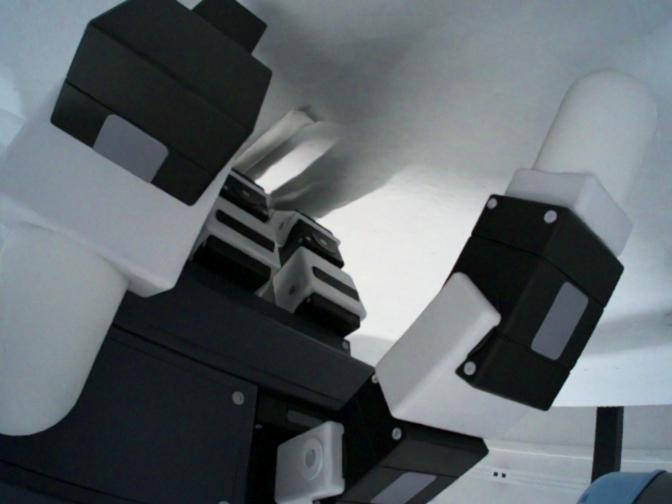

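>>> {"method": "move", "body": {"target": [0,0,-0.04,0,0,0,0,1,1,1,0,1,1,1,0,-0.574,-0.664,0.334,-0.666,0.678,0.012,-0.016,0.4,-0.97,0,0,0,0,0,0,0,1,1,1,0,1,1,1,0,-0.574,-0.664,0.334,-0.666,0.678,0.012,-0.016,0.4,-0.97], "speed": 0.005, "stop_force": 3, "cameras": []}}

Scene clock: 1345.70 s.
left_arm: end_effector_position=(+0.3307, +0.1870, +0.1089) hand_goal=(+0.000, +1.000, +1.000, +1.000, +0.000, +1.000, +1.000, +1.000, +0.000, -0.574, -0.664, +0.334, -0.666, +0.678, +0.012, -0.016) hand_measured=(+0.002, +1.000, +1.000, +1.000, -0.004, +0.990, +0.998, +0.998, +0.000, -0.554, -0.662, +0.336, -0.664, +0.678, +0.010, -0.014) hand_current_ma=(+0, +0, +0, +0, +0, -2, +0, +0, +0, +8, +0, +0, +0, +0, +0, +0) hand_state=(goal, goal, goal, goal, goal, goal, goal, goal, goal, goal, goal, goal, goal, goal, goal, goal) hand_current_limit=0.40 hand_speed=-0.97 end_effector_quat_wxyz=(+0.002, +0.037, +0.997, +0.061) | right_arm: end_effector_position=(+0.2535, -0.2194, +0.0248) hand_goal=(+0.000, +1.000, +1.000, +1.000, +0.000, +1.000, +1.000, +1.000, +0.000, -0.574, -0.664, +0.334, -0.666, +0.678, +0.012, -0.016) hand_measured=(+0.004, +0.994, +1.000, +1.000, -0.004, +1.000, +1.000, +1.000, +0.000, -0.558, -0.662, +0.336, -0.664, +0.678, +0.010, -0.014) hand_current_ma=(+14, -30, +1, +0, -20, +5, +3, -1, +0, +89, +13, +14, +12, -4, -14, +7) hand_state=(goal, goal, goal, goal, goal, goal, goal, goal, goal, goal, goal, goal, goal, goal, goal, goal) hand_current_limit=0.40 hand_speed=-0.97 end_effector_quat_wxyz=(-0.199, +0.979, -0.034, +0.007)
Joint positions: left_arm=[2.785 -1.639 -2.216 -0.89 1.688 -1.847] | right_arm=[0.038 -1.64 2.597 -2.564 -1.171 1.662]
Joint torques (N m): left_arm=[-8.14 29.39 24.24 0.23 0.7 -2.3] | right_arm=[7.57 -11.58 -14.85 -4.4 -0.9 -0.67]
Wrist force (N): left_arm=[0.5 1.2 -2.6] | right_arm=[-0.5 -3.3 -5.3]
Wrist torque (N m): left_arm=[0.35 0.07 0.10] | right_arm=[0.96 0.29 -0.05]
Wrist force, peak (N): left_arm=[0.5 2.3 -4.1] | right_arm=[-0.3 -3.7 -5.8]
Hand target: left_arm +0.3307, +0.1870, +0.1089; +0.002, +0.037, +0.997, +0.061 (not the last commanded pose) | right_arm +0.2535, -0.2194, +0.0248; -0.199, +0.979, -0.034, +0.007
Off the commanded pose: left_arm 0.006 m, 0 deg | right_arm 0.000 m, 0 deg.
move: contact (left_arm)
No camera images: "cameras" was empty.

>>> {"method": "move", "body": {"target": [0,0,-0.01,0,0,0,0,1,1,1,0,1,1,1,0,-0.574,-0.664,0.334,-0.666,0.678,0.012,-0.016,0.4,-0.97,0,0,-0.006,0,0,0,0,1,1,1,0,1,1,1,0,-0.574,-0.664,0.334,-0.666,0.678,0.012,-0.016,0.4,-0.97], "speed": 0.002, "stop_force": 9, "cameras": []}}

Scene clock: 1351.30 s.
left_arm: end_effector_position=(+0.3307, +0.1870, +0.1081) hand_goal=(+0.000, +1.000, +1.000, +1.000, +0.000, +1.000, +1.000, +1.000, +0.000, -0.574, -0.664, +0.334, -0.666, +0.678, +0.012, -0.016) hand_measured=(+0.002, +1.000, +1.000, +1.000, -0.004, +0.990, +0.998, +0.998, +0.000, -0.554, -0.662, +0.336, -0.664, +0.678, +0.010, -0.014) hand_current_ma=(+0, +0, +0, +0, +0, -2, +0, +0, +0, +8, +0, +0, +0, +0, +0, +0) hand_state=(goal, goal, goal, goal, goal, goal, goal, goal, goal, goal, goal, goal, goal, goal, goal, goal) hand_current_limit=0.40 hand_speed=-0.97 end_effector_quat_wxyz=(+0.002, +0.037, +0.997, +0.061) | right_arm: end_effector_position=(+0.2535, -0.2194, +0.0242) hand_goal=(+0.000, +1.000, +1.000, +1.000, +0.000, +1.000, +1.000, +1.000, +0.000, -0.574, -0.664, +0.334, -0.666, +0.678, +0.012, -0.016) hand_measured=(+0.004, +0.994, +1.000, +1.000, -0.006, +1.002, +1.000, +1.000, +0.000, -0.558, -0.662, +0.336, -0.664, +0.678, +0.010, -0.014) hand_current_ma=(+14, -30, +1, +0, -29, +8, +4, -1, +0, +89, +13, +14, +12, -4, -14, +7) hand_state=(goal, goal, goal, goal, goal, goal, goal, goal, goal, goal, goal, goal, goal, goal, goal, goal) hand_current_limit=0.40 hand_speed=-0.97 end_effector_quat_wxyz=(-0.199, +0.979, -0.034, +0.007)
Joint positions: left_arm=[2.785 -1.641 -2.217 -0.888 1.688 -1.847] | right_arm=[0.038 -1.638 2.598 -2.567 -1.171 1.662]
Joint torques (N m): left_arm=[-7.48 25.77 18.53 0.14 0.61 -2.38] | right_arm=[6.32 -13.19 -7.46 1.9 -0.76 -0.78]
Wrist force (N): left_arm=[0.3 7.2 -12.2] | right_arm=[-0.4 -4.7 -15.2]
Wrist torque (N m): left_arm=[1.60 0.26 0.14] | right_arm=[2.22 0.52 -0.07]
Wrist force, peak (N): left_arm=[0.4 7.1 -12.4] | right_arm=[-0.3 -4.8 -15.6]
Hand target: left_arm +0.3307, +0.1870, +0.1082; +0.002, +0.037, +0.997, +0.061 (not the last commanded pose) | right_arm +0.2535, -0.2194, +0.0242; -0.199, +0.979, -0.034, +0.007 (not the last commanded pose)
Off the commanded pose: left_arm 0.005 m, 0 deg | right_arm 0.003 m, 0 deg.
move: contact (left_arm, right_arm)
No camera images: "cameras" was empty.


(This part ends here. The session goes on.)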